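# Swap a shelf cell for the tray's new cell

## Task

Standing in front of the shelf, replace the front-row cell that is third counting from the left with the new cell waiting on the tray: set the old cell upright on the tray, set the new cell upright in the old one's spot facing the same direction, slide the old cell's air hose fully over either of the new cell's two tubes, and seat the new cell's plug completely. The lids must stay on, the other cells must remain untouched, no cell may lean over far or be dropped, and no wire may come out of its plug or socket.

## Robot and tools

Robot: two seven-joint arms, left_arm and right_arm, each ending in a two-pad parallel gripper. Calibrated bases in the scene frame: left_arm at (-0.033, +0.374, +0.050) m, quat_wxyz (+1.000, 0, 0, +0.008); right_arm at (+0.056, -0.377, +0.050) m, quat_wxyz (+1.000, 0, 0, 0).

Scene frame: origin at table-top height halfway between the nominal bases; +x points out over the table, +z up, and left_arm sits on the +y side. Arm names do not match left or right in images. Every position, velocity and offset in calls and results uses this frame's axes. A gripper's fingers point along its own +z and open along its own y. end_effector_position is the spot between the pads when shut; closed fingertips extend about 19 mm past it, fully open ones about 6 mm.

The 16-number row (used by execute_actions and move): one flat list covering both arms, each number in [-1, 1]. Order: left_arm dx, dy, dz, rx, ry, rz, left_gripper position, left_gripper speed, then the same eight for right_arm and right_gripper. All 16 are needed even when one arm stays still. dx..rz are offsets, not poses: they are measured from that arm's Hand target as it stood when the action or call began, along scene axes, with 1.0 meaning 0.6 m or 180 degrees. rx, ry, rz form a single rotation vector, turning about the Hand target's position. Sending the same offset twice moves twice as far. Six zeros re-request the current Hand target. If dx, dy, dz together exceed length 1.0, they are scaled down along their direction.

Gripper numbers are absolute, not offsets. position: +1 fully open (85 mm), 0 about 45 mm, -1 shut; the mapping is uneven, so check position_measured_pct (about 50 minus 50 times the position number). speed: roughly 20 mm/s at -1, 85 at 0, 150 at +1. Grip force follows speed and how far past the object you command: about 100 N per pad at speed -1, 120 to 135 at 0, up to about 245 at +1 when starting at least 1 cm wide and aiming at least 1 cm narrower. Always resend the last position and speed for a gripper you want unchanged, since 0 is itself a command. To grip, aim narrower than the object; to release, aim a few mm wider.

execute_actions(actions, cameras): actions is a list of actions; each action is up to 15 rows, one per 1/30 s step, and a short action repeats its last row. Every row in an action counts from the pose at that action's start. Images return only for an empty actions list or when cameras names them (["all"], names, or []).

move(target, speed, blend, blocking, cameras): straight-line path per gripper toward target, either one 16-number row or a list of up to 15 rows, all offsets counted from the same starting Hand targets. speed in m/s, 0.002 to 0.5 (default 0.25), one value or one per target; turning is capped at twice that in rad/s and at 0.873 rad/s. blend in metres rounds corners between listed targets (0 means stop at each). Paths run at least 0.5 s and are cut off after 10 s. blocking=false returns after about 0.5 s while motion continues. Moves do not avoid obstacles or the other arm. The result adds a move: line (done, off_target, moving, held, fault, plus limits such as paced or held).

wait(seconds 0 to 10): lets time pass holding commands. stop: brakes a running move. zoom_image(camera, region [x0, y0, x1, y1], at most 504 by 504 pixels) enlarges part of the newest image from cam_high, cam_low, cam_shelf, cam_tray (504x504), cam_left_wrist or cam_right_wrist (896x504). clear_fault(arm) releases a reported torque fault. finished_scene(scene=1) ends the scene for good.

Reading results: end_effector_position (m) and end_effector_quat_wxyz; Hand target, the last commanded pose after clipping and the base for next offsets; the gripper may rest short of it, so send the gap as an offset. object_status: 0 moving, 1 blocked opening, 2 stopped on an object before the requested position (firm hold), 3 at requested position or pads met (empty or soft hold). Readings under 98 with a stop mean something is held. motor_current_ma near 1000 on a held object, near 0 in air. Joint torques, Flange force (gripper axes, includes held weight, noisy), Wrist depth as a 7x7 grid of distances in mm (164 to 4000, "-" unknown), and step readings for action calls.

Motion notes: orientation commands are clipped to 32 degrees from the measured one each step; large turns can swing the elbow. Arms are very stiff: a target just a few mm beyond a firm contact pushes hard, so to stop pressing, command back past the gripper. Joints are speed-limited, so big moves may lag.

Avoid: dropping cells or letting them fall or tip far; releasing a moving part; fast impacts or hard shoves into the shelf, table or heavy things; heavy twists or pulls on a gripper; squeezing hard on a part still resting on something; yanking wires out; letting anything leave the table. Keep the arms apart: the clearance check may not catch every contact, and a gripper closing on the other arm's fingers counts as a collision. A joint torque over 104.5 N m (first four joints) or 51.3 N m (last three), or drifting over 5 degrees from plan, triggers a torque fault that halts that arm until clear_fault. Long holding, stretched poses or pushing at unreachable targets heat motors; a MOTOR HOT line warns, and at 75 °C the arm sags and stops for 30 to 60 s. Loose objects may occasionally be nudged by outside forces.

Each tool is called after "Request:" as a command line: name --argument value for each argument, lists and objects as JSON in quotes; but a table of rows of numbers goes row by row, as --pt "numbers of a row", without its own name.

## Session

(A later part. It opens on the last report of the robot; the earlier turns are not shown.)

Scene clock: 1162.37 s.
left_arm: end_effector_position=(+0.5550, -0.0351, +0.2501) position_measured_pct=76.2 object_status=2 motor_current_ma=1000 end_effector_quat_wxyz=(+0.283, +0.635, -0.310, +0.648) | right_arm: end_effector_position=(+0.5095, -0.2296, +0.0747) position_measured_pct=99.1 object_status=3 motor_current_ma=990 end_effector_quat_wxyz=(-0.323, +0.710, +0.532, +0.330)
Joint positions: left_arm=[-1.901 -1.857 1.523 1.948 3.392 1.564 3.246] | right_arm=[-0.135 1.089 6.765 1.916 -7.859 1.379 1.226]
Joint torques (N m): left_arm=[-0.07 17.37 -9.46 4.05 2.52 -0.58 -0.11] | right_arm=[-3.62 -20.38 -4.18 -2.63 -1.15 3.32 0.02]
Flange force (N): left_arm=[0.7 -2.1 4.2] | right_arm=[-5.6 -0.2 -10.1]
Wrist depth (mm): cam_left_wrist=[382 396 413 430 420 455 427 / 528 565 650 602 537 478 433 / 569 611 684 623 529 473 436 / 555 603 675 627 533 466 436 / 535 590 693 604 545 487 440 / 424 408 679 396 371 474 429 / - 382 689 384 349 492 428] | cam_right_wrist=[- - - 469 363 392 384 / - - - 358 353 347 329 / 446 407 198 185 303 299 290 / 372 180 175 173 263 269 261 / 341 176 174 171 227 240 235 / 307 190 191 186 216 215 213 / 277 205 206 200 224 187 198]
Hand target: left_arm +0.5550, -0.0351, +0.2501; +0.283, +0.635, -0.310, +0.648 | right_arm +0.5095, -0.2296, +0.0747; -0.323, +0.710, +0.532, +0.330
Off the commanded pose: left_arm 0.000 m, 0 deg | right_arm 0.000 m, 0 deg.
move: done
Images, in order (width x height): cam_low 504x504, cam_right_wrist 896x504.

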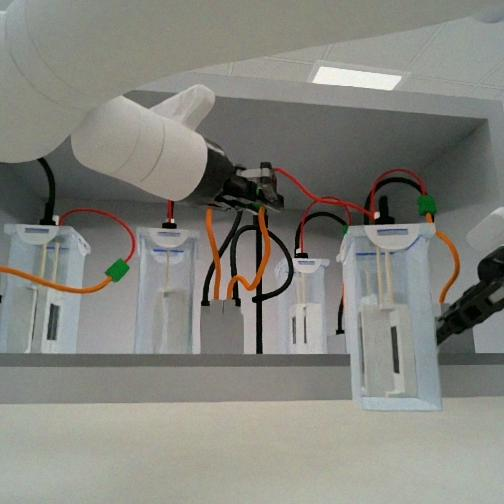

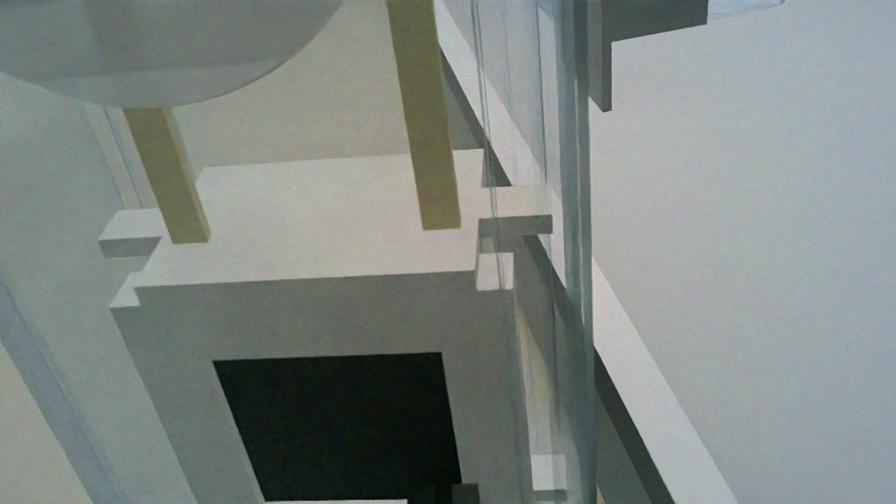

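Request:
move --target '[0,0,0,0,0,0,-0.75,-1,0.0083,0.02,0,0,0,0,-1,-1]' --speed 0.04 --cameras '["cam_right_wrist","cam_low","cam_shelf"]'

Scene clock: 1163.37 s.
left_arm: end_effector_position=(+0.5550, -0.0351, +0.2501) position_measured_pct=76.2 object_status=2 motor_current_ma=1000 end_effector_quat_wxyz=(+0.283, +0.635, -0.310, +0.648) | right_arm: end_effector_position=(+0.5144, -0.2176, +0.0747) position_measured_pct=99.1 object_status=3 motor_current_ma=990 end_effector_quat_wxyz=(-0.323, +0.710, +0.532, +0.330)
Joint positions: left_arm=[-1.901 -1.857 1.523 1.948 3.392 1.564 3.246] | right_arm=[-0.158 1.087 6.756 1.908 -7.878 1.366 1.207]
Joint torques (N m): left_arm=[-0.02 17.35 -9.43 4.03 2.5 -0.58 -0.11] | right_arm=[-4.15 -20.33 -4.61 -2.22 -0.77 3.6 0.01]
Flange force (N): left_arm=[0.7 -2.2 4.2] | right_arm=[-5.9 1.9 -10.1]
Wrist depth (mm): cam_left_wrist=[382 397 413 430 421 455 427 / 529 567 653 598 537 479 434 / 566 603 685 624 529 475 436 / 556 605 679 631 530 467 436 / 535 588 689 604 547 487 440 / 425 407 671 397 373 472 428 / - 380 683 385 349 489 424] | cam_right_wrist=[- - - 477 342 384 384 / - - - - 353 348 329 / 438 200 195 186 307 300 290 / 186 177 175 173 264 269 262 / 341 169 170 172 231 239 235 / 306 181 187 185 219 217 213 / 275 194 200 199 228 189 197]
Hand target: left_arm +0.5550, -0.0351, +0.2501; +0.283, +0.635, -0.310, +0.648 | right_arm +0.5145, -0.2176, +0.0747; -0.323, +0.710, +0.532, +0.330
Off the commanded pose: left_arm 0.000 m, 0 deg | right_arm 0.000 m, 0 deg.
move: done
Images, in order (width x height): cam_low 504x504, cam_shelf 504x504, cam_right_wrist 896x504.

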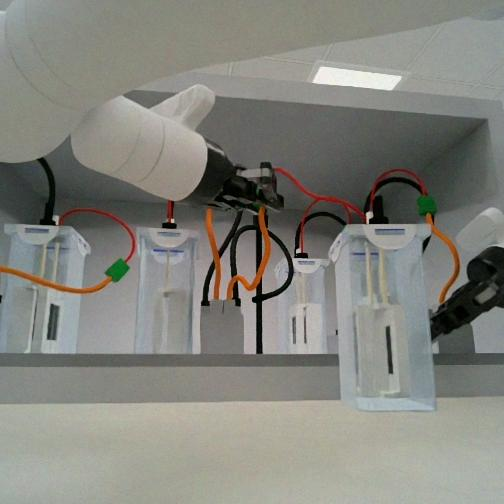

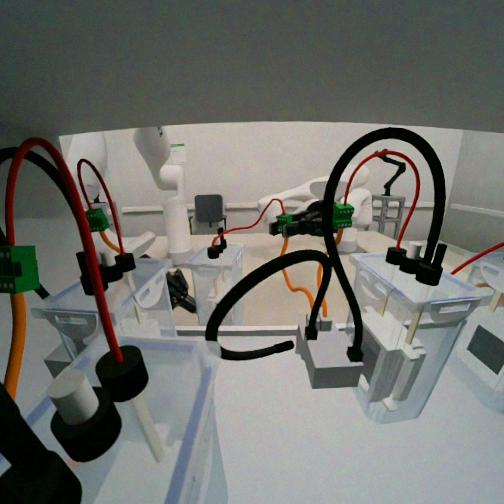

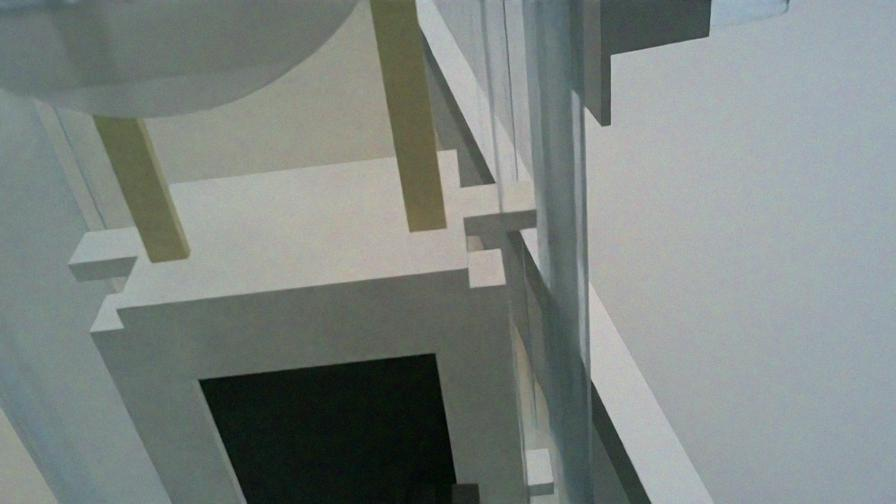

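Request:
move --target '[0,0,0,0,0,0,-0.75,-1,0.005,0.0117,0,0,0,0,-1,-1]' --speed 0.04 --cameras '["cam_right_wrist","cam_low"]'

Scene clock: 1164.33 s.
left_arm: end_effector_position=(+0.5550, -0.0351, +0.2501) position_measured_pct=76.2 object_status=2 motor_current_ma=1000 end_effector_quat_wxyz=(+0.283, +0.635, -0.310, +0.648) | right_arm: end_effector_position=(+0.5174, -0.2105, +0.0747) position_measured_pct=99.1 object_status=3 motor_current_ma=990 end_effector_quat_wxyz=(-0.323, +0.710, +0.532, +0.330)
Joint positions: left_arm=[-1.901 -1.857 1.523 1.948 3.392 1.564 3.246] | right_arm=[-0.171 1.086 6.751 1.903 -7.889 1.358 1.196]
Joint torques (N m): left_arm=[-0.02 17.36 -9.43 4.03 2.5 -0.58 -0.09] | right_arm=[-4.44 -20.25 -4.85 -2.1 -0.6 3.61 0]
Flange force (N): left_arm=[0.7 -2.2 4.2] | right_arm=[-5.9 2.6 -10.3]
Wrist depth (mm): cam_left_wrist=[381 395 413 429 418 454 425 / 529 567 646 596 538 479 436 / 570 606 688 621 529 474 436 / 557 603 679 624 534 468 438 / 534 587 689 602 548 487 440 / 422 407 671 396 372 472 427 / - 382 686 385 - 482 369] | cam_right_wrist=[- - - 477 336 378 385 / - - - - 351 347 330 / 438 414 194 186 309 301 290 / 182 174 175 174 265 269 262 / 175 167 168 172 232 240 235 / 298 176 184 185 210 218 213 / 274 190 197 200 219 194 197]
Hand target: left_arm +0.5550, -0.0351, +0.2501; +0.283, +0.635, -0.310, +0.648 | right_arm +0.5174, -0.2105, +0.0747; -0.323, +0.710, +0.532, +0.330
Off the commanded pose: left_arm 0.000 m, 0 deg | right_arm 0.000 m, 0 deg.
move: done
Images, in order (width x height): cam_low 504x504, cam_right_wrist 896x504.

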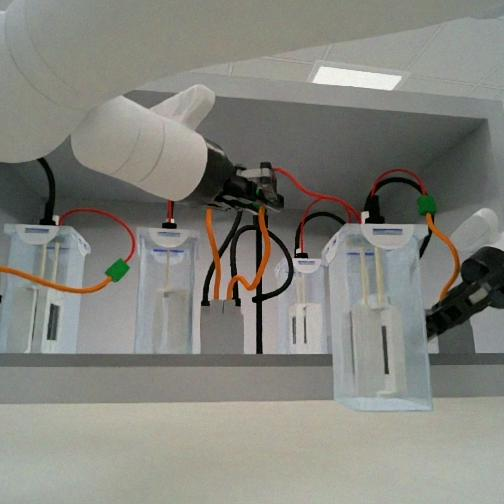

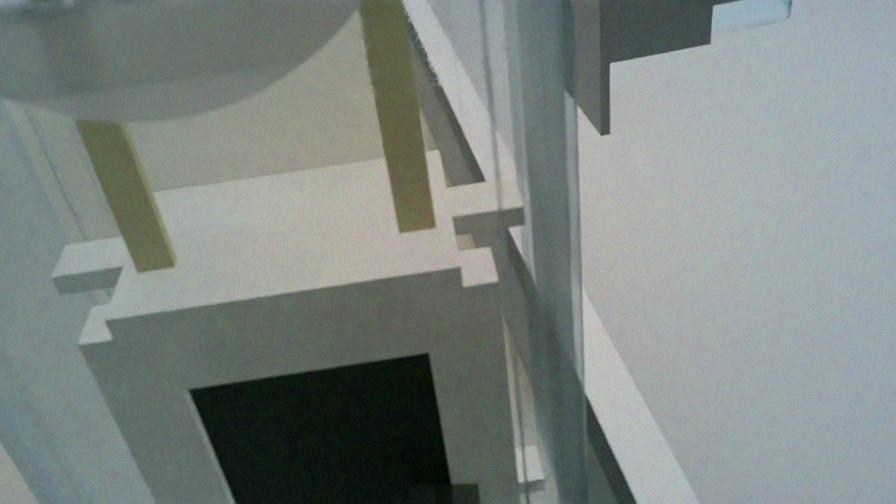

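Request:
move --target '[0,0,0,0,0,0,-0.75,-1,0.0083,0.02,0,0,0,0,-1,-1]' --speed 0.04 --cameras '["cam_right_wrist","cam_low"]'

Request:
move --target '[0,0,0,0,0,0,-0.75,-1,0.005,0.0167,0,0,0,0,-1,-1]' --speed 0.04 --cameras '["cam_right_wrist","cam_low","cam_high"]'

Scene clock: 1166.17 s.
left_arm: end_effector_position=(+0.5550, -0.0351, +0.2501) position_measured_pct=76.2 object_status=2 motor_current_ma=1000 end_effector_quat_wxyz=(+0.283, +0.635, -0.310, +0.648) | right_arm: end_effector_position=(+0.5224, -0.1985, +0.0747) position_measured_pct=99.1 object_status=3 motor_current_ma=990 end_effector_quat_wxyz=(-0.323, +0.710, +0.532, +0.330)
Joint positions: left_arm=[-1.901 -1.857 1.523 1.948 3.392 1.564 3.246] | right_arm=[-0.193 1.084 6.742 1.894 -7.907 1.344 1.176]
Joint torques (N m): left_arm=[-0.01 17.35 -9.39 4.04 2.49 -0.57 -0.11] | right_arm=[-4.3 -20.25 -4.79 -2.21 -0.6 3.49 -0.02]
Flange force (N): left_arm=[0.8 -2.2 4.3] | right_arm=[-5.4 2.9 -10.1]
Wrist depth (mm): cam_left_wrist=[383 398 412 431 419 455 427 / 526 566 647 598 537 480 436 / 569 606 690 623 530 472 436 / 558 606 674 630 535 469 437 / 534 590 693 628 544 487 439 / 424 409 668 407 371 473 422 / - 381 686 386 - 482 344] | cam_right_wrist=[- - - 457 313 306 381 / - - - 355 347 346 329 / 433 198 192 188 310 300 290 / - 177 174 174 272 269 261 / - 166 167 173 238 239 235 / - 171 181 185 216 217 213 / 268 182 194 200 210 198 197]
Hand target: left_arm +0.5550, -0.0351, +0.2501; +0.283, +0.635, -0.310, +0.648 | right_arm +0.5224, -0.1985, +0.0747; -0.323, +0.710, +0.532, +0.330
Off the commanded pose: left_arm 0.000 m, 0 deg | right_arm 0.000 m, 0 deg.
move: done
Images, in order (width x height): cam_low 504x504, cam_right_wrist 896x504.

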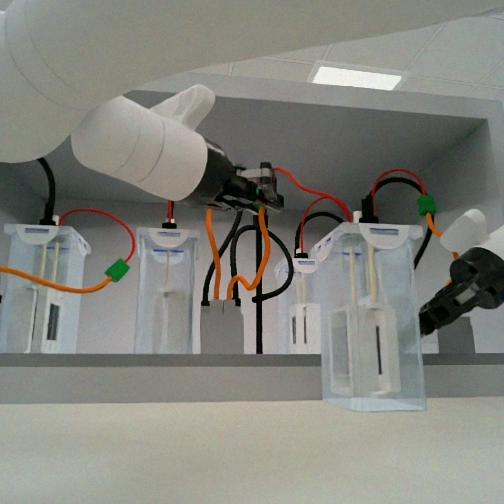

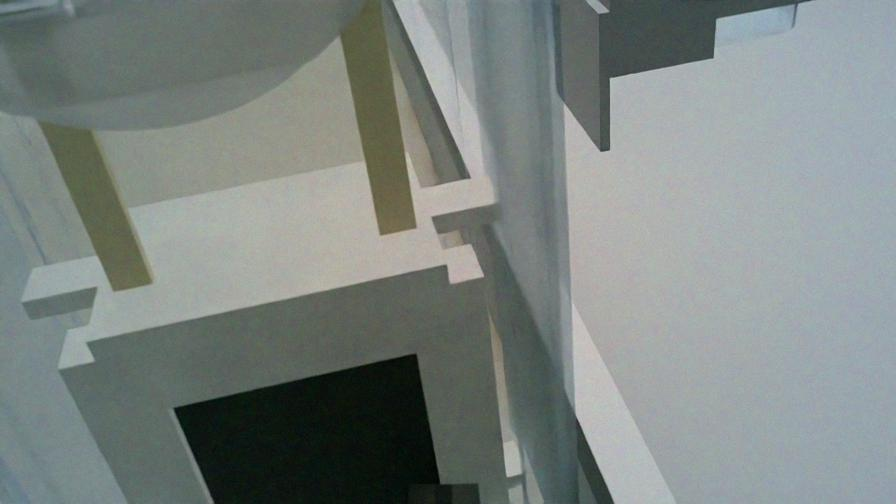

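Scene clock: 1166.87 s.
left_arm: end_effector_position=(+0.5550, -0.0351, +0.2501) position_measured_pct=76.2 object_status=2 motor_current_ma=1000 end_effector_quat_wxyz=(+0.283, +0.635, -0.310, +0.648) | right_arm: end_effector_position=(+0.5254, -0.1885, +0.0747) position_measured_pct=99.1 object_status=3 motor_current_ma=990 end_effector_quat_wxyz=(-0.323, +0.710, +0.532, +0.330)
Joint positions: left_arm=[-1.901 -1.857 1.523 1.948 3.392 1.564 3.246] | right_arm=[-0.212 1.083 6.735 1.889 -7.923 1.333 1.163]
Joint torques (N m): left_arm=[-0.05 17.36 -9.44 4 2.52 -0.58 -0.11] | right_arm=[-4.41 -20.17 -4.8 -1.99 -0.35 3.52 0]
Flange force (N): left_arm=[0.8 -2.1 4.1] | right_arm=[-5.2 4.0 -9.5]
Wrist depth (mm): cam_left_wrist=[383 397 413 429 419 455 428 / 530 566 651 599 537 482 433 / 569 608 688 623 529 475 435 / 556 602 677 627 534 469 437 / 536 591 694 628 544 486 439 / 424 408 673 407 371 479 426 / - 380 684 387 - 482 332] | cam_right_wrist=[- - - 450 305 294 373 / - - - 342 339 340 329 / 431 197 189 294 310 299 290 / - 179 174 175 273 269 262 / - 167 167 175 238 239 235 / - 167 180 187 218 217 213 / 174 179 191 200 201 199 197]
Hand target: left_arm +0.5550, -0.0351, +0.2501; +0.283, +0.635, -0.310, +0.648 | right_arm +0.5254, -0.1885, +0.0747; -0.323, +0.710, +0.532, +0.330
Off the commanded pose: left_arm 0.000 m, 0 deg | right_arm 0.000 m, 0 deg.
move: done
Images, in order (width x height): cam_high 504x504, cam_low 504x504, cam_right_wrist 896x504.

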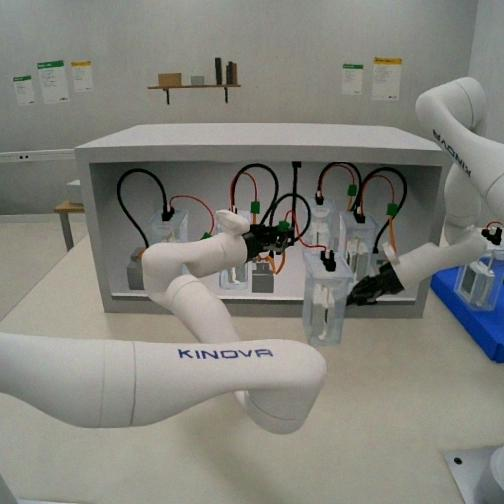

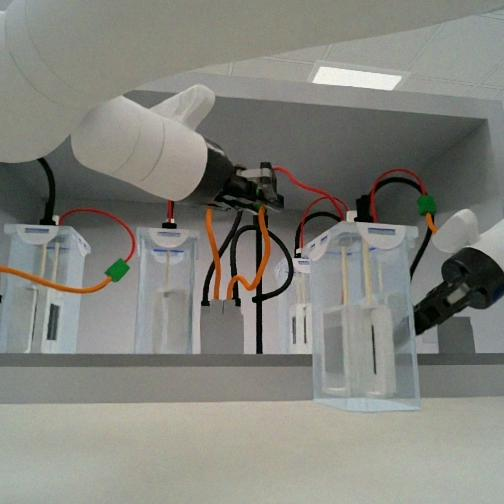

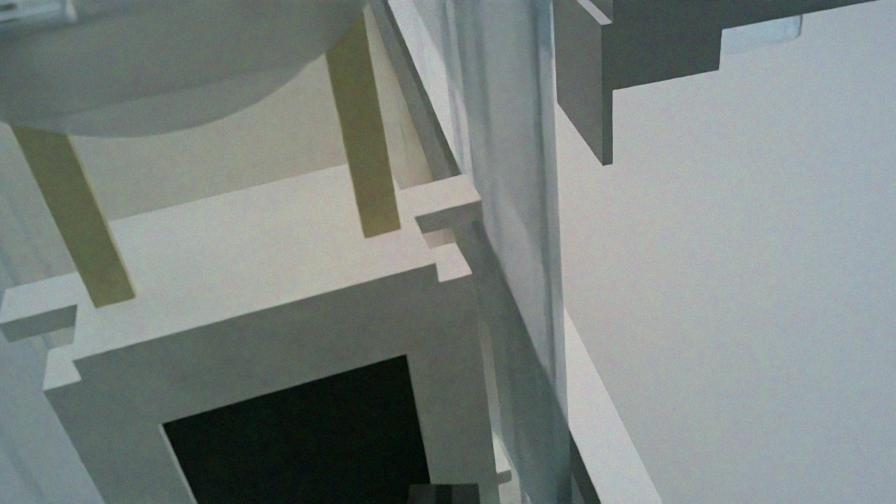

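Request:
move --target '[0,0,0,0,0,0,-0.75,-1,0.0033,0.02,0,0,0,0,-1,-1]' --speed 0.04 --cameras '["cam_right_wrist","cam_low","cam_shelf"]'

Scene clock: 1167.80 s.
left_arm: end_effector_position=(+0.5550, -0.0351, +0.2501) position_measured_pct=76.2 object_status=2 motor_current_ma=1000 end_effector_quat_wxyz=(+0.283, +0.635, -0.310, +0.648) | right_arm: end_effector_position=(+0.5274, -0.1765, +0.0747) position_measured_pct=99.1 object_status=3 motor_current_ma=990 end_effector_quat_wxyz=(-0.323, +0.710, +0.532, +0.330)
Joint positions: left_arm=[-1.901 -1.857 1.523 1.948 3.392 1.564 3.246] | right_arm=[-0.234 1.081 6.726 1.887 -7.941 1.319 1.152]
Joint torques (N m): left_arm=[-0.03 17.32 -9.41 4.05 2.49 -0.57 -0.09] | right_arm=[-4.29 -20.1 -4.79 -1.84 -0.14 3.53 0.05]
Flange force (N): left_arm=[0.8 -2.2 4.3] | right_arm=[-4.6 4.8 -8.8]
Wrist depth (mm): cam_left_wrist=[384 397 413 430 420 455 427 / 523 567 648 597 537 480 435 / 571 608 686 625 531 474 436 / 554 603 683 628 533 468 438 / 533 587 689 604 546 488 442 / 423 407 672 406 370 479 427 / - 381 688 385 - 482 315] | cam_right_wrist=[- - - 464 295 279 363 / - - - 340 335 332 329 / 426 197 188 294 307 299 290 / 393 180 174 183 273 268 262 / - 168 167 177 237 239 235 / - 166 177 187 217 217 213 / - 174 189 202 208 201 197]
Hand target: left_arm +0.5550, -0.0351, +0.2501; +0.283, +0.635, -0.310, +0.648 | right_arm +0.5274, -0.1765, +0.0747; -0.323, +0.710, +0.532, +0.330
Off the commanded pose: left_arm 0.000 m, 0 deg | right_arm 0.000 m, 0 deg.
move: done
Images, in order (width x height): cam_low 504x504, cam_shelf 504x504, cam_right_wrist 896x504.

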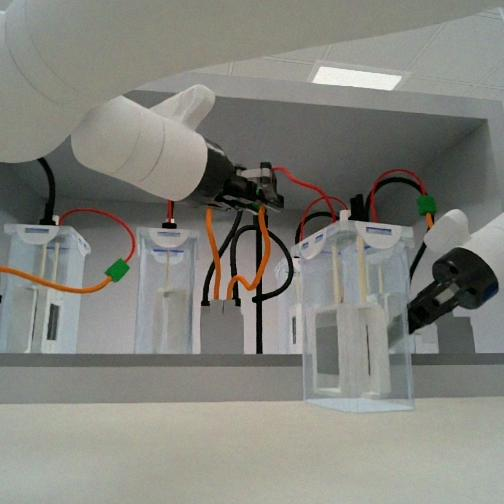

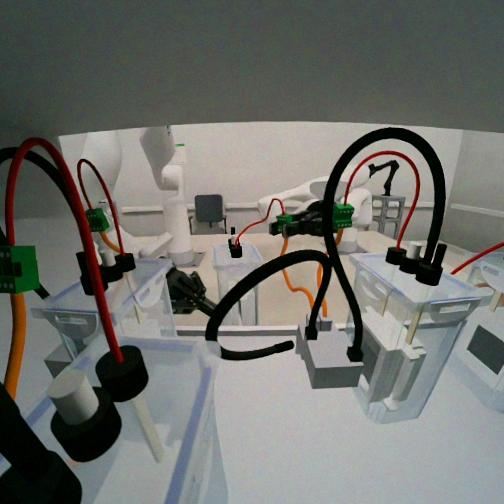

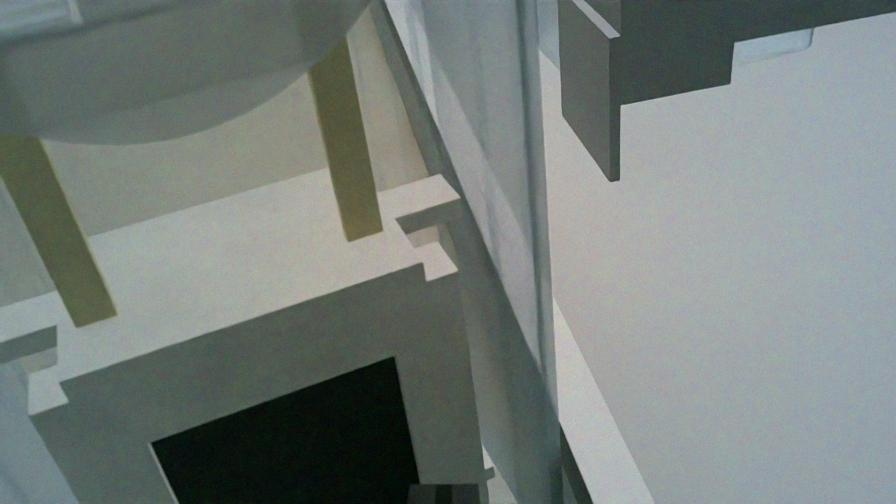

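Request:
move --pt "0 0 0 0 0 0 -0.75 -1 -0.0667 -0.1667 0.04 0 0 0 -1 -1" --pt "0 0 0 0 0 0 -0.75 -1 -0.0957 -0.1725 0.1 0.192 -0.03 0 -1 -1" --speed 0.12 --blend 0.02 --cameras '["cam_right_wrist"]'

Scene clock: 1173.23 s.
left_arm: end_effector_position=(+0.5550, -0.0351, +0.2501) position_measured_pct=76.2 object_status=2 motor_current_ma=1000 end_effector_quat_wxyz=(+0.283, +0.635, -0.310, +0.648) | right_arm: end_effector_position=(+0.4700, -0.2800, +0.1347) position_measured_pct=99.1 object_status=3 motor_current_ma=990 end_effector_quat_wxyz=(-0.494, +0.566, +0.424, +0.506)
Joint positions: left_arm=[-1.901 -1.857 1.523 1.948 3.392 1.564 3.246] | right_arm=[0.26 1.333 6.568 1.796 -7.678 1.847 1.467]
Joint torques (N m): left_arm=[-0.05 17.35 -9.41 4.02 2.49 -0.6 -0.1] | right_arm=[-0.74 -20.14 -3.32 -0.05 -0.23 3 0.01]
Flange force (N): left_arm=[0.8 -2.1 4.1] | right_arm=[-1.0 -2.2 -4.8]
Wrist depth (mm): cam_left_wrist=[382 397 412 429 421 456 428 / 528 567 647 601 535 479 434 / 568 611 688 622 530 475 437 / 559 606 679 626 531 470 438 / 536 590 691 604 544 486 439 / 424 407 672 407 370 482 429 / - 380 693 384 - 482 430] | cam_right_wrist=[3923 3947 - 846 858 872 441 / 3789 3789 474 393 465 876 454 / 3746 527 400 316 555 500 858 / 518 570 292 294 292 439 883 / 3767 2846 299 263 316 452 440 / 3725 2947 2429 921 704 433 537 / 988 883 802 317 318 461 460]
Hand target: left_arm +0.5550, -0.0351, +0.2501; +0.283, +0.635, -0.310, +0.648 | right_arm +0.4700, -0.2800, +0.1347; -0.494, +0.566, +0.424, +0.506
Off the commanded pose: left_arm 0.000 m, 0 deg | right_arm 0.000 m, 0 deg.
move: done
Images, in order (width x height): cam_right_wrist 896x504.

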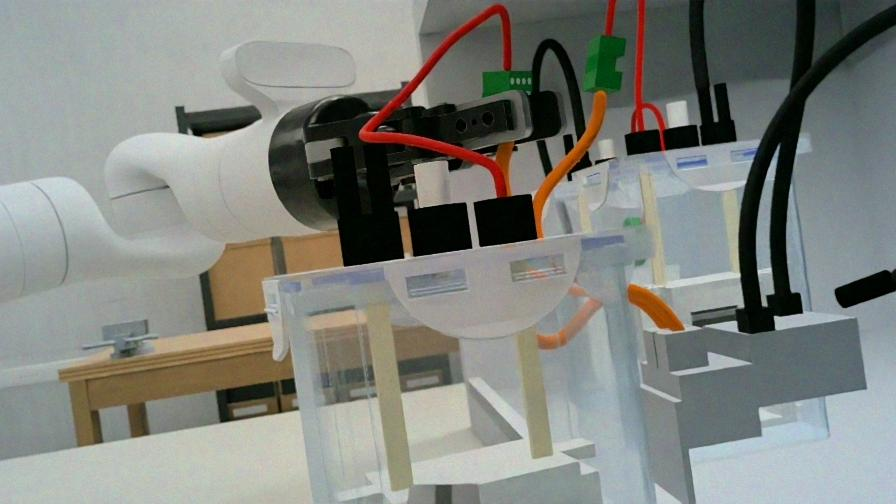

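Request:
move --pt "0 0 0 0 0 0 -0.75 -1 -0.1 0.0333 0 0 0 -0.2 -1 -1" --pt "0 0 0 0 0 0 -0.75 -1 -0.13 0.175 0 0 0 -0.367 -1 -1" --speed 0.15 --blend 0.02 --cameras '["cam_right_wrist","cam_high"]'

Scene clock: 1177.10 s.
left_arm: end_effector_position=(+0.5550, -0.0351, +0.2501) position_measured_pct=76.2 object_status=2 motor_current_ma=1000 end_effector_quat_wxyz=(+0.283, +0.635, -0.310, +0.648) | right_arm: end_effector_position=(+0.4033, -0.2284, +0.1342) position_measured_pct=99.1 object_status=3 motor_current_ma=990 end_effector_quat_wxyz=(-0.257, +0.681, +0.163, +0.666)
Joint positions: left_arm=[-1.901 -1.857 1.523 1.948 3.392 1.564 3.246] | right_arm=[0.374 1.885 6.097 2.58 -8.142 2.053 2.749]
Joint torques (N m): left_arm=[-0.06 17.35 -9.42 4.03 2.52 -0.57 -0.1] | right_arm=[-0.72 -13.09 -5.96 7.09 2.13 0.77 0.01]
Flange force (N): left_arm=[0.8 -2.1 4.2] | right_arm=[-2.7 6.5 -17.2]
Wrist depth (mm): cam_left_wrist=[382 398 412 431 420 455 427 / 525 569 649 598 534 483 435 / 571 607 687 623 532 474 435 / 557 607 676 629 531 468 438 / 536 591 691 606 543 489 440 / 425 406 676 407 371 481 429 / - 381 687 384 - 481 429] | cam_right_wrist=[657 699 753 830 780 656 386 / 755 831 940 874 776 658 325 / 326 338 303 861 803 505 418 / 641 547 257 849 810 699 644 / 735 240 221 264 793 524 346 / 675 237 458 503 802 671 341 / 665 660 457 555 572 510 345]
Hand target: left_arm +0.5550, -0.0351, +0.2501; +0.283, +0.635, -0.310, +0.648 | right_arm +0.4033, -0.2284, +0.1342; -0.257, +0.681, +0.163, +0.666 (not the last commanded pose)
Off the commanded pose: left_arm 0.000 m, 0 deg | right_arm 0.055 m, 19 deg.
move: held (right_arm; a check stopped the path); path passed 1 of 2 targets; limits=held
pose unreachable (right arm): on one or more control steps of this call, first in action 0 (counted from 0), this arm could not follow its commanded pose, so it was not sent that pose on those steps. It may still have moved: this result reports where it is.
cause: moving toward the commanded pose would bring two parts of the arm too close to each other (its base or mounting and another part of the arm, with joints 1 (waist) to 6 (wrist pitch) between them, 8 mm apart when it was first held).
Images, in order (width x height): cam_high 504x504, cam_right_wrist 896x504.

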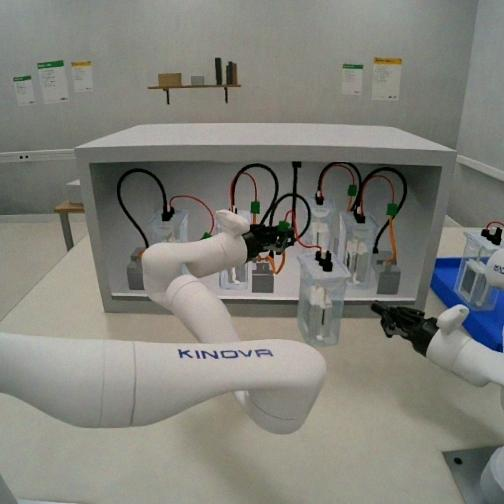

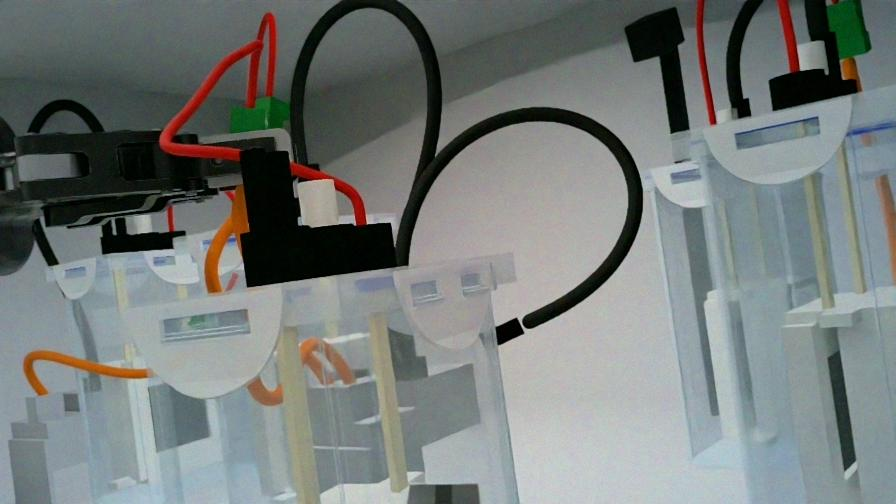

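Request:
move --pt "0 0 0 0 0 0 -0.75 -1 0.012 -0.008 0.001 -0.0366 -0.0225 0.0575 -1 -1" --pt "0 0 0 0 0 0 -0.75 -1 0.003 0.0973 0.001 -0.0366 -0.0225 0.0575 -1 -1" --speed 0.12 --cameras '["cam_right_wrist","cam_high"]'

Scene clock: 1180.60 s.
left_arm: end_effector_position=(+0.5550, -0.0351, +0.2501) position_measured_pct=76.2 object_status=2 motor_current_ma=1000 end_effector_quat_wxyz=(+0.283, +0.635, -0.310, +0.648) | right_arm: end_effector_position=(+0.4051, -0.1700, +0.1348) position_measured_pct=99.1 object_status=3 motor_current_ma=990 end_effector_quat_wxyz=(-0.270, +0.653, +0.271, +0.653)
Joint positions: left_arm=[-1.901 -1.857 1.523 1.948 3.392 1.564 3.246] | right_arm=[0.218 1.738 6.062 2.544 -8.277 1.964 2.69]
Joint torques (N m): left_arm=[-0.03 17.38 -9.41 4.02 2.49 -0.59 -0.11] | right_arm=[-0.66 -14.3 -6.51 6.45 2.09 1.31 0]
Flange force (N): left_arm=[0.7 -2.2 4.1] | right_arm=[-4.7 5.2 -15.4]
Wrist depth (mm): cam_left_wrist=[383 398 412 431 423 455 428 / 527 568 649 600 536 481 434 / 567 606 684 624 530 476 436 / 558 605 677 627 532 467 437 / 536 591 691 601 544 489 439 / 426 406 675 408 369 481 428 / - 380 686 384 - 485 428] | cam_right_wrist=[336 347 788 768 837 766 693 / 325 321 302 327 872 731 670 / 334 340 609 222 245 764 694 / 2540 729 651 201 217 741 696 / 2153 716 210 195 182 228 674 / 2146 704 660 431 435 752 680 / 681 589 581 438 417 576 576]
Hand target: left_arm +0.5550, -0.0351, +0.2501; +0.283, +0.635, -0.310, +0.648 | right_arm +0.4051, -0.1700, +0.1348; -0.270, +0.653, +0.271, +0.653
Off the commanded pose: left_arm 0.000 m, 0 deg | right_arm 0.000 m, 0 deg.
move: done
Images, in order (width x height): cam_high 504x504, cam_right_wrist 896x504.

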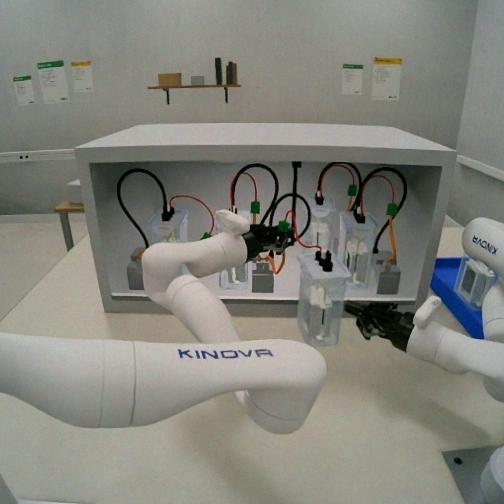

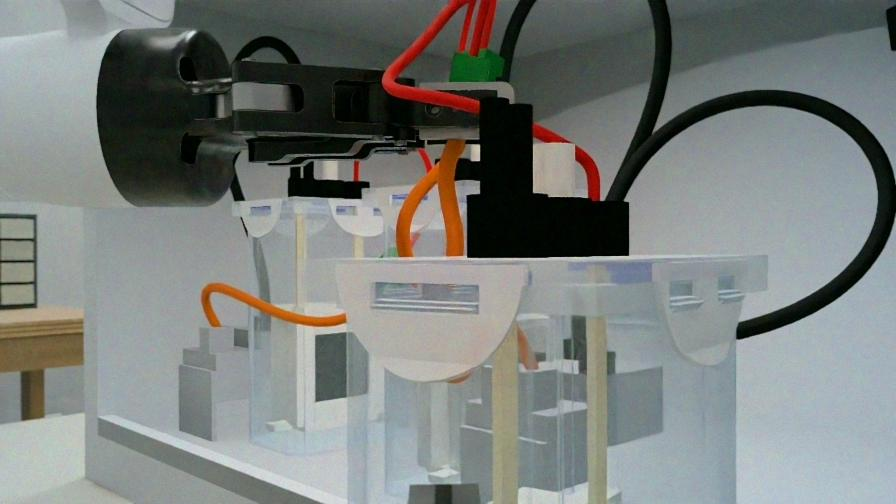

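Request:
move --pt "0 0 0 0 0 0 -0.75 -1 0 0.0333 0 0 0 -0.1 -1 -1" --pt "0 0 0 0 0 0 -0.75 -1 0.0 0.0667 0 0 0 -0.2 -1 -1" --speed 0.1 --blend 0.01 --cameras '["cam_right_wrist","cam_high"]'

Scene clock: 1184.57 s.
left_arm: end_effector_position=(+0.5550, -0.0351, +0.2501) position_measured_pct=76.2 object_status=2 motor_current_ma=1000 end_effector_quat_wxyz=(+0.283, +0.635, -0.310, +0.648) | right_arm: end_effector_position=(+0.4062, -0.1301, +0.1347) position_measured_pct=99.1 object_status=3 motor_current_ma=990 end_effector_quat_wxyz=(-0.143, +0.672, +0.140, +0.713)
Joint positions: left_arm=[-1.901 -1.857 1.523 1.948 3.392 1.564 3.246] | right_arm=[0.11 2.251 5.415 2.461 -8.33 2.098 3.385]
Joint torques (N m): left_arm=[-0.05 17.38 -9.42 4.01 2.5 -0.58 -0.12] | right_arm=[-0.71 -11.27 -7.46 6.02 2.05 -0.66 0]
Flange force (N): left_arm=[0.7 -2.1 4.1] | right_arm=[-10.9 11.8 -10.7]
Wrist depth (mm): cam_left_wrist=[381 396 412 430 421 455 426 / 527 565 647 598 537 478 433 / 566 610 688 620 532 474 436 / 555 606 675 625 532 470 439 / 532 591 692 604 545 488 440 / 425 407 672 408 370 478 428 / - 381 688 386 - 482 427] | cam_right_wrist=[265 708 661 703 748 705 660 / 262 254 297 807 768 710 675 / 274 539 383 796 503 714 674 / 576 463 471 207 206 499 660 / 604 512 470 182 176 173 666 / 553 845 454 180 176 - 647 / 559 631 407 425 635 635 502]
Hand target: left_arm +0.5550, -0.0351, +0.2501; +0.283, +0.635, -0.310, +0.648 | right_arm +0.4051, -0.1300, +0.1348; -0.055, +0.705, +0.056, +0.705
Off the commanded pose: left_arm 0.000 m, 0 deg | right_arm 0.001 m, 14 deg.
joint sent to its limit (right arm) — joint 2 (shoulder), upper limit; joint 6 (wrist pitch), upper limit. The joint targets are off in orientation, not in position.
move: off_target (right_arm)
Images, in order (width x height): cam_high 504x504, cam_right_wrist 896x504.

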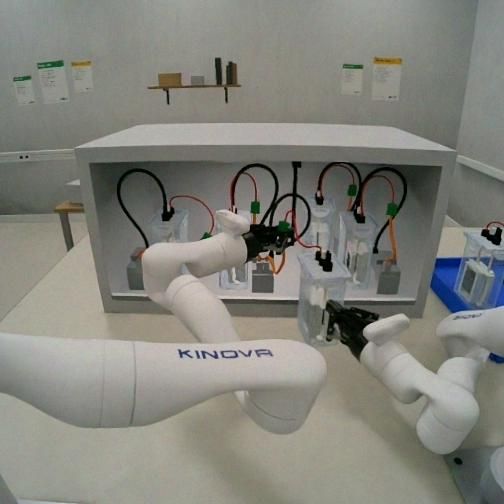

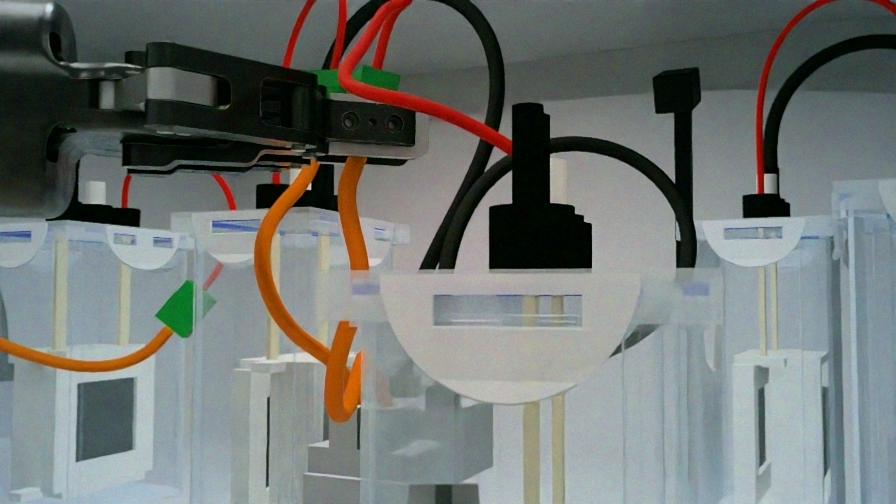

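Request:
move --target '[0,0,0,0,0,0,-0.75,-1,-0.015,0,0,0,0,0.1,-1,-1]' --speed 0.1 --cameras '["cam_right_wrist"]'

Scene clock: 1187.67 s.
left_arm: end_effector_position=(+0.5550, -0.0351, +0.2501) position_measured_pct=76.2 object_status=2 motor_current_ma=1000 end_effector_quat_wxyz=(+0.283, +0.635, -0.310, +0.648) | right_arm: end_effector_position=(+0.3961, -0.1300, +0.1348) position_measured_pct=99.1 object_status=3 motor_current_ma=990 end_effector_quat_wxyz=(-0.165, +0.688, +0.165, +0.687)
Joint positions: left_arm=[-1.901 -1.857 1.523 1.948 3.392 1.564 3.246] | right_arm=[0.127 2.23 5.441 2.541 -8.381 2.085 3.384]
Joint torques (N m): left_arm=[-0.05 17.38 -9.4 4 2.5 -0.56 -0.1] | right_arm=[-0.72 -11.26 -7.32 6.13 2.12 -0.7 -0.03]
Flange force (N): left_arm=[0.7 -2.1 4.2] | right_arm=[-12.9 11.7 -12.0]
Wrist depth (mm): cam_left_wrist=[380 397 412 429 421 455 428 / 527 567 650 597 538 477 434 / 567 604 686 628 530 473 435 / 559 607 677 627 535 468 437 / 531 591 691 603 544 486 438 / 424 408 672 409 370 480 428 / - 380 686 385 - 482 429] | cam_right_wrist=[269 765 522 816 774 721 666 / 269 270 284 313 767 703 670 / 280 623 448 853 765 731 500 / 668 781 886 196 209 257 672 / 606 625 477 190 182 176 660 / 579 614 476 414 184 703 502 / 560 573 482 410 538 577 503]
Hand target: left_arm +0.5550, -0.0351, +0.2501; +0.283, +0.635, -0.310, +0.648 | right_arm +0.3961, -0.1300, +0.1348; -0.165, +0.688, +0.165, +0.687
Off the commanded pose: left_arm 0.000 m, 0 deg | right_arm 0.000 m, 0 deg.
move: done
Images, in order (width x height): cam_right_wrist 896x504.

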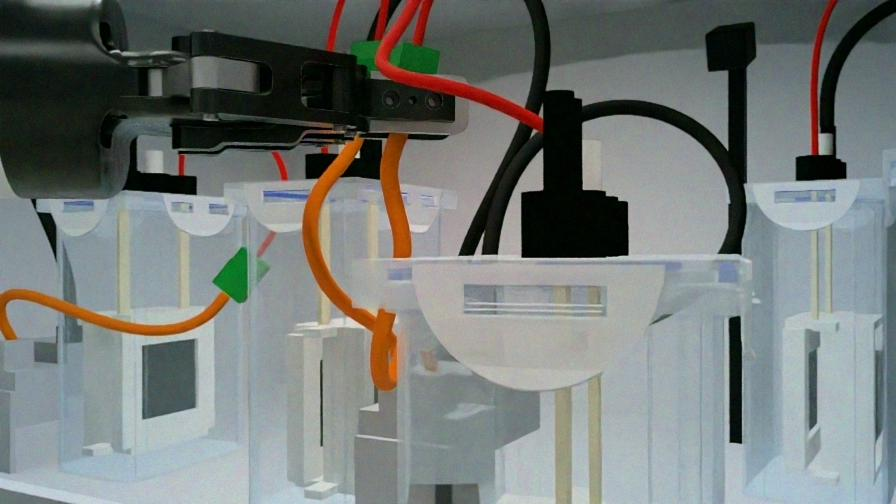

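Request:
move --target '[0,0,0,0,0,0,-0.75,-1,0.035,-0.0183,0,0,0,-0.0278,1,-1]' --speed 0.08 --cameras '["cam_right_wrist"]'

Scene clock: 1193.00 s.
left_arm: end_effector_position=(+0.5550, -0.0351, +0.2501) position_measured_pct=76.2 object_status=2 motor_current_ma=1000 end_effector_quat_wxyz=(+0.283, +0.635, -0.310, +0.648) | right_arm: end_effector_position=(+0.4171, -0.1410, +0.1348) position_measured_pct=0.0 object_status=0 motor_current_ma=0 end_effector_quat_wxyz=(-0.135, +0.694, +0.135, +0.694)
Joint positions: left_arm=[-1.901 -1.857 1.523 1.948 3.392 1.564 3.246] | right_arm=[0.144 2.239 5.364 2.51 -8.418 2.098 3.398]
Joint torques (N m): left_arm=[-0.05 17.37 -9.43 4.02 2.5 -0.56 -0.12] | right_arm=[-0.7 -11.43 -7.5 5.86 2.08 -0.75 -0.04]
Flange force (N): left_arm=[0.7 -2.1 4.2] | right_arm=[-13.0 11.8 -10.4]
Wrist depth (mm): cam_left_wrist=[382 396 413 428 421 455 426 / 530 567 650 598 535 480 433 / 568 602 682 624 530 472 435 / 558 606 681 626 533 470 437 / 536 591 692 603 543 488 440 / 425 406 674 408 371 479 429 / - 381 684 384 - 484 428] | cam_right_wrist=[246 268 500 772 752 693 656 / 271 268 294 477 744 682 664 / 581 440 512 226 741 506 323 / 591 823 269 196 182 506 661 / 541 - 175 170 166 - 657 / 557 465 310 170 - 503 661 / 543 509 392 505 583 516 502]
Hand target: left_arm +0.5550, -0.0351, +0.2501; +0.283, +0.635, -0.310, +0.648 | right_arm +0.4171, -0.1410, +0.1348; -0.135, +0.694, +0.135, +0.694
Off the commanded pose: left_arm 0.000 m, 0 deg | right_arm 0.000 m, 0 deg.
move: done
Images, in order (width x height): cam_right_wrist 896x504.

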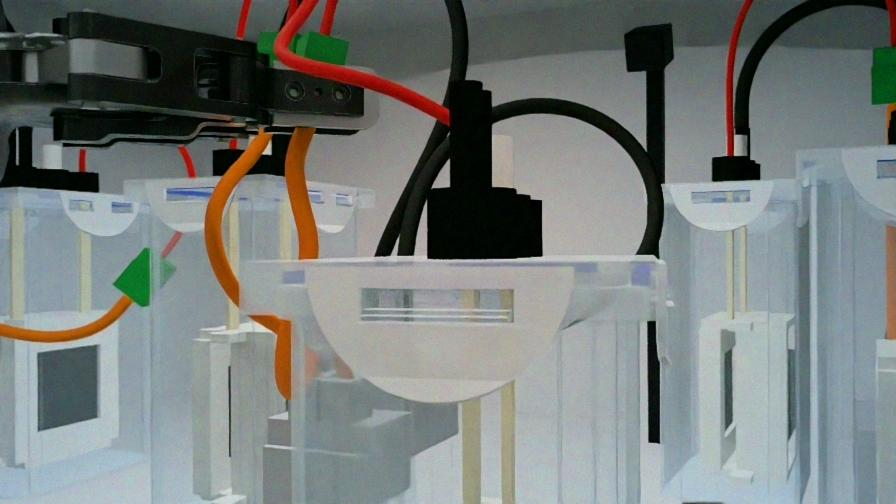

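Request:
move --target '[0,0,0,0,0,0,-0.75,-1,0.0217,0.0033,0,0,0,-0.0361,1,-1]' --speed 0.08 --cameras '["cam_right_wrist"]'

Scene clock: 1194.67 s.
left_arm: end_effector_position=(+0.5550, -0.0351, +0.2501) position_measured_pct=76.2 object_status=2 motor_current_ma=1000 end_effector_quat_wxyz=(+0.283, +0.635, -0.310, +0.648) | right_arm: end_effector_position=(+0.4310, -0.1391, +0.1347) position_measured_pct=0.0 object_status=3 motor_current_ma=0 end_effector_quat_wxyz=(-0.115, +0.693, +0.114, +0.703)
Joint positions: left_arm=[-1.901 -1.857 1.523 1.948 3.392 1.564 3.246] | right_arm=[0.129 2.251 5.295 2.459 -8.435 2.098 3.406]
Joint torques (N m): left_arm=[-0.05 17.36 -9.43 4.01 2.49 -0.56 -0.11] | right_arm=[-0.73 -11.68 -7.75 5.68 2.05 -0.78 -0.01]
Flange force (N): left_arm=[0.7 -2.1 4.1] | right_arm=[-12.7 11.9 -9.0]
Wrist depth (mm): cam_left_wrist=[382 396 411 429 420 454 426 / 528 564 648 602 537 479 434 / 569 606 682 627 528 473 437 / 558 604 682 627 534 469 436 / 535 587 694 601 545 489 439 / 424 407 675 406 371 480 429 / - 381 689 384 - 482 429] | cam_right_wrist=[222 249 734 750 732 689 531 / 253 262 279 472 724 681 447 / 735 435 434 752 705 501 315 / 533 411 286 186 460 674 657 / 561 - - - - - 655 / 569 431 - - - 500 488 / 565 432 380 559 558 517 518]
Hand target: left_arm +0.5550, -0.0351, +0.2501; +0.283, +0.635, -0.310, +0.648 | right_arm +0.4301, -0.1390, +0.1348; -0.095, +0.701, +0.096, +0.701
Off the commanded pose: left_arm 0.000 m, 0 deg | right_arm 0.001 m, 3 deg.
joint sent to its limit (right arm) — joint 2 (shoulder), upper limit; joint 6 (wrist pitch), upper limit. The joint targets are off in orientation, not in position.
move: off_target (right_arm)
Images, in order (width x height): cam_right_wrist 896x504.

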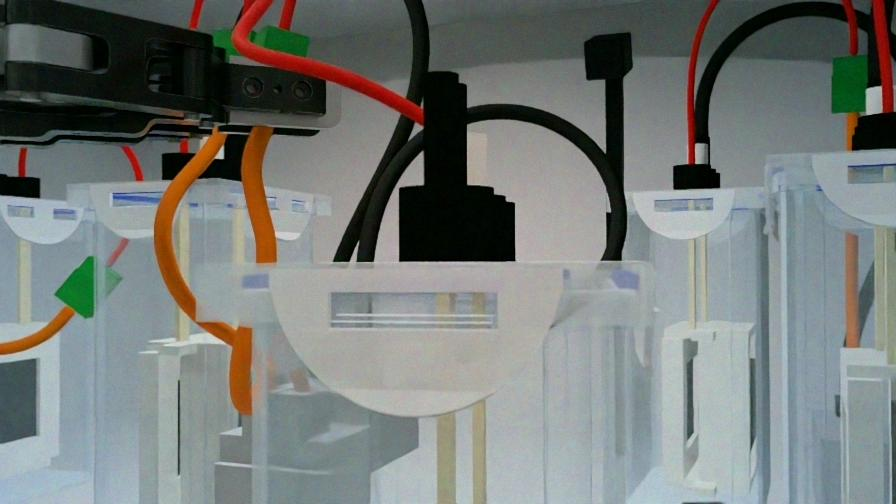

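Request:
move --target '[0,0,0,0,0,0,-0.75,-1,0.0417,0.0117,0,0,0,0.003,1,-1]' --speed 0.05 --cameras '["cam_right_wrist"]'

Scene clock: 1196.00 s.
left_arm: end_effector_position=(+0.5550, -0.0351, +0.2501) position_measured_pct=76.2 object_status=2 motor_current_ma=1000 end_effector_quat_wxyz=(+0.283, +0.635, -0.310, +0.648) | right_arm: end_effector_position=(+0.4551, -0.1320, +0.1348) position_measured_pct=0.0 object_status=3 motor_current_ma=0 end_effector_quat_wxyz=(-0.098, +0.700, +0.099, +0.700)
Joint positions: left_arm=[-1.901 -1.857 1.523 1.948 3.392 1.564 3.246] | right_arm=[0.117 2.233 5.189 2.409 -8.532 2.078 3.391]
Joint torques (N m): left_arm=[-0.03 17.34 -9.44 4.02 2.5 -0.57 -0.11] | right_arm=[-0.74 -12.37 -8.18 5.39 2.11 -0.72 0]
Flange force (N): left_arm=[0.7 -2.1 4.2] | right_arm=[-12.7 11.0 -7.0]
Wrist depth (mm): cam_left_wrist=[381 396 412 431 420 456 428 / 529 567 651 598 535 480 433 / 571 607 687 626 529 473 434 / 557 604 677 624 531 466 436 / 533 591 688 601 546 487 439 / 425 406 673 408 370 480 428 / - 381 686 383 - 483 429] | cam_right_wrist=[203 242 759 727 688 656 431 / 230 252 261 725 685 655 426 / 384 396 - 731 464 482 295 / 448 796 184 732 443 660 641 / - - - - - - 623 / 752 - - - - 474 342 / 542 399 506 539 - 481 442]
Hand target: left_arm +0.5550, -0.0351, +0.2501; +0.283, +0.635, -0.310, +0.648 | right_arm +0.4551, -0.1320, +0.1348; -0.098, +0.700, +0.099, +0.700
Off the commanded pose: left_arm 0.000 m, 0 deg | right_arm 0.000 m, 0 deg.
move: done
Images, in order (width x height): cam_right_wrist 896x504.

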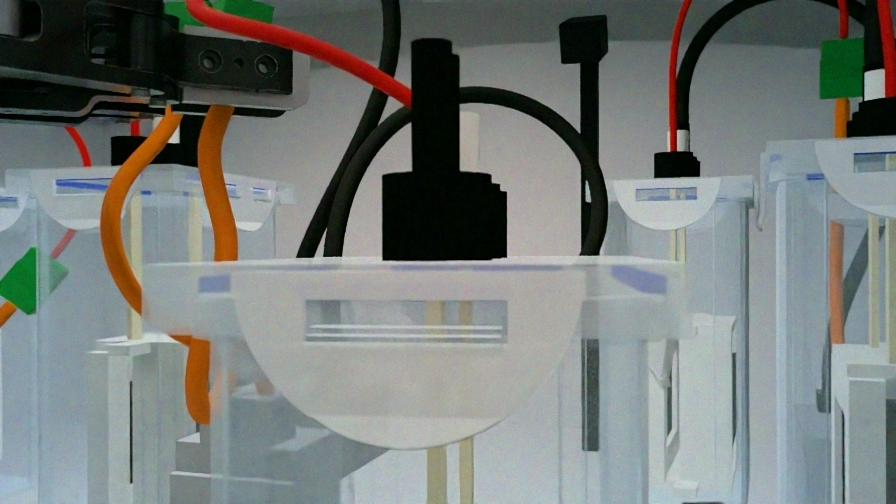

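Request:
move --target '[0,0,0,0,0,0,-0.75,-1,0.0262,0.014,0,0,0,-0.014,1,-1]' --speed 0.04 --cameras '["cam_right_wrist"]'

Scene clock: 1197.80 s.
left_arm: end_effector_position=(+0.5550, -0.0351, +0.2501) position_measured_pct=76.2 object_status=2 motor_current_ma=1000 end_effector_quat_wxyz=(+0.283, +0.635, -0.310, +0.648) | right_arm: end_effector_position=(+0.4709, -0.1236, +0.1348) position_measured_pct=0.0 object_status=3 motor_current_ma=0 end_effector_quat_wxyz=(-0.083, +0.702, +0.084, +0.702)
Joint positions: left_arm=[-1.901 -1.857 1.523 1.948 3.392 1.564 3.246] | right_arm=[0.084 2.231 5.111 2.352 -8.574 2.075 3.389]
Joint torques (N m): left_arm=[-0.04 17.34 -9.4 4.03 2.51 -0.57 -0.12] | right_arm=[-0.76 -12.94 -8.46 5.18 2.08 -0.74 0]
Flange force (N): left_arm=[0.8 -2.1 4.2] | right_arm=[-12.1 10.6 -6.0]
Wrist depth (mm): cam_left_wrist=[383 397 412 428 420 457 426 / 528 565 649 598 536 480 434 / 570 609 684 623 529 474 436 / 554 604 681 625 531 468 438 / 533 595 693 602 546 488 441 / 425 407 672 408 370 481 427 / - 381 686 385 - 484 429] | cam_right_wrist=[198 223 242 706 670 647 496 / 245 244 242 705 671 647 419 / 355 378 461 708 670 476 279 / 790 769 - 708 - 649 620 / - - - - - - 621 / - - - - - 467 303 / 380 - - - - - 431]
Hand target: left_arm +0.5550, -0.0351, +0.2501; +0.283, +0.635, -0.310, +0.648 | right_arm +0.4709, -0.1236, +0.1348; -0.083, +0.702, +0.084, +0.702
Off the commanded pose: left_arm 0.000 m, 0 deg | right_arm 0.000 m, 0 deg.
move: done
Images, in order (width x height): cam_right_wrist 896x504.

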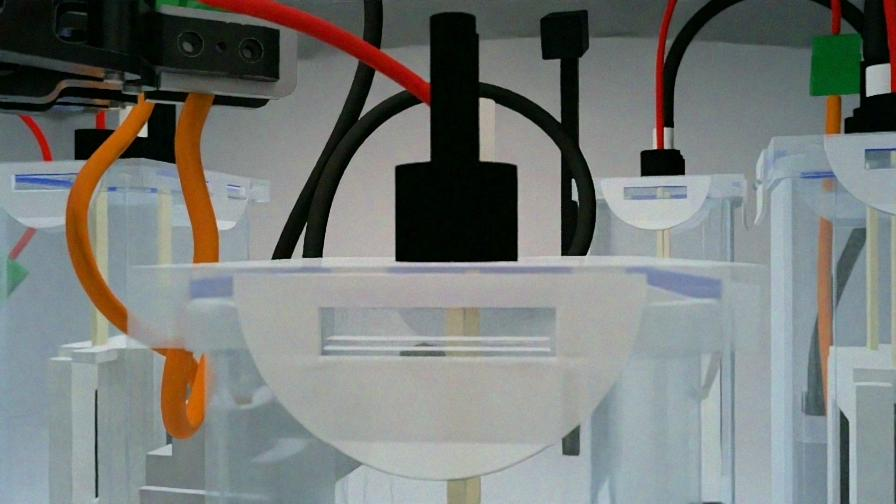

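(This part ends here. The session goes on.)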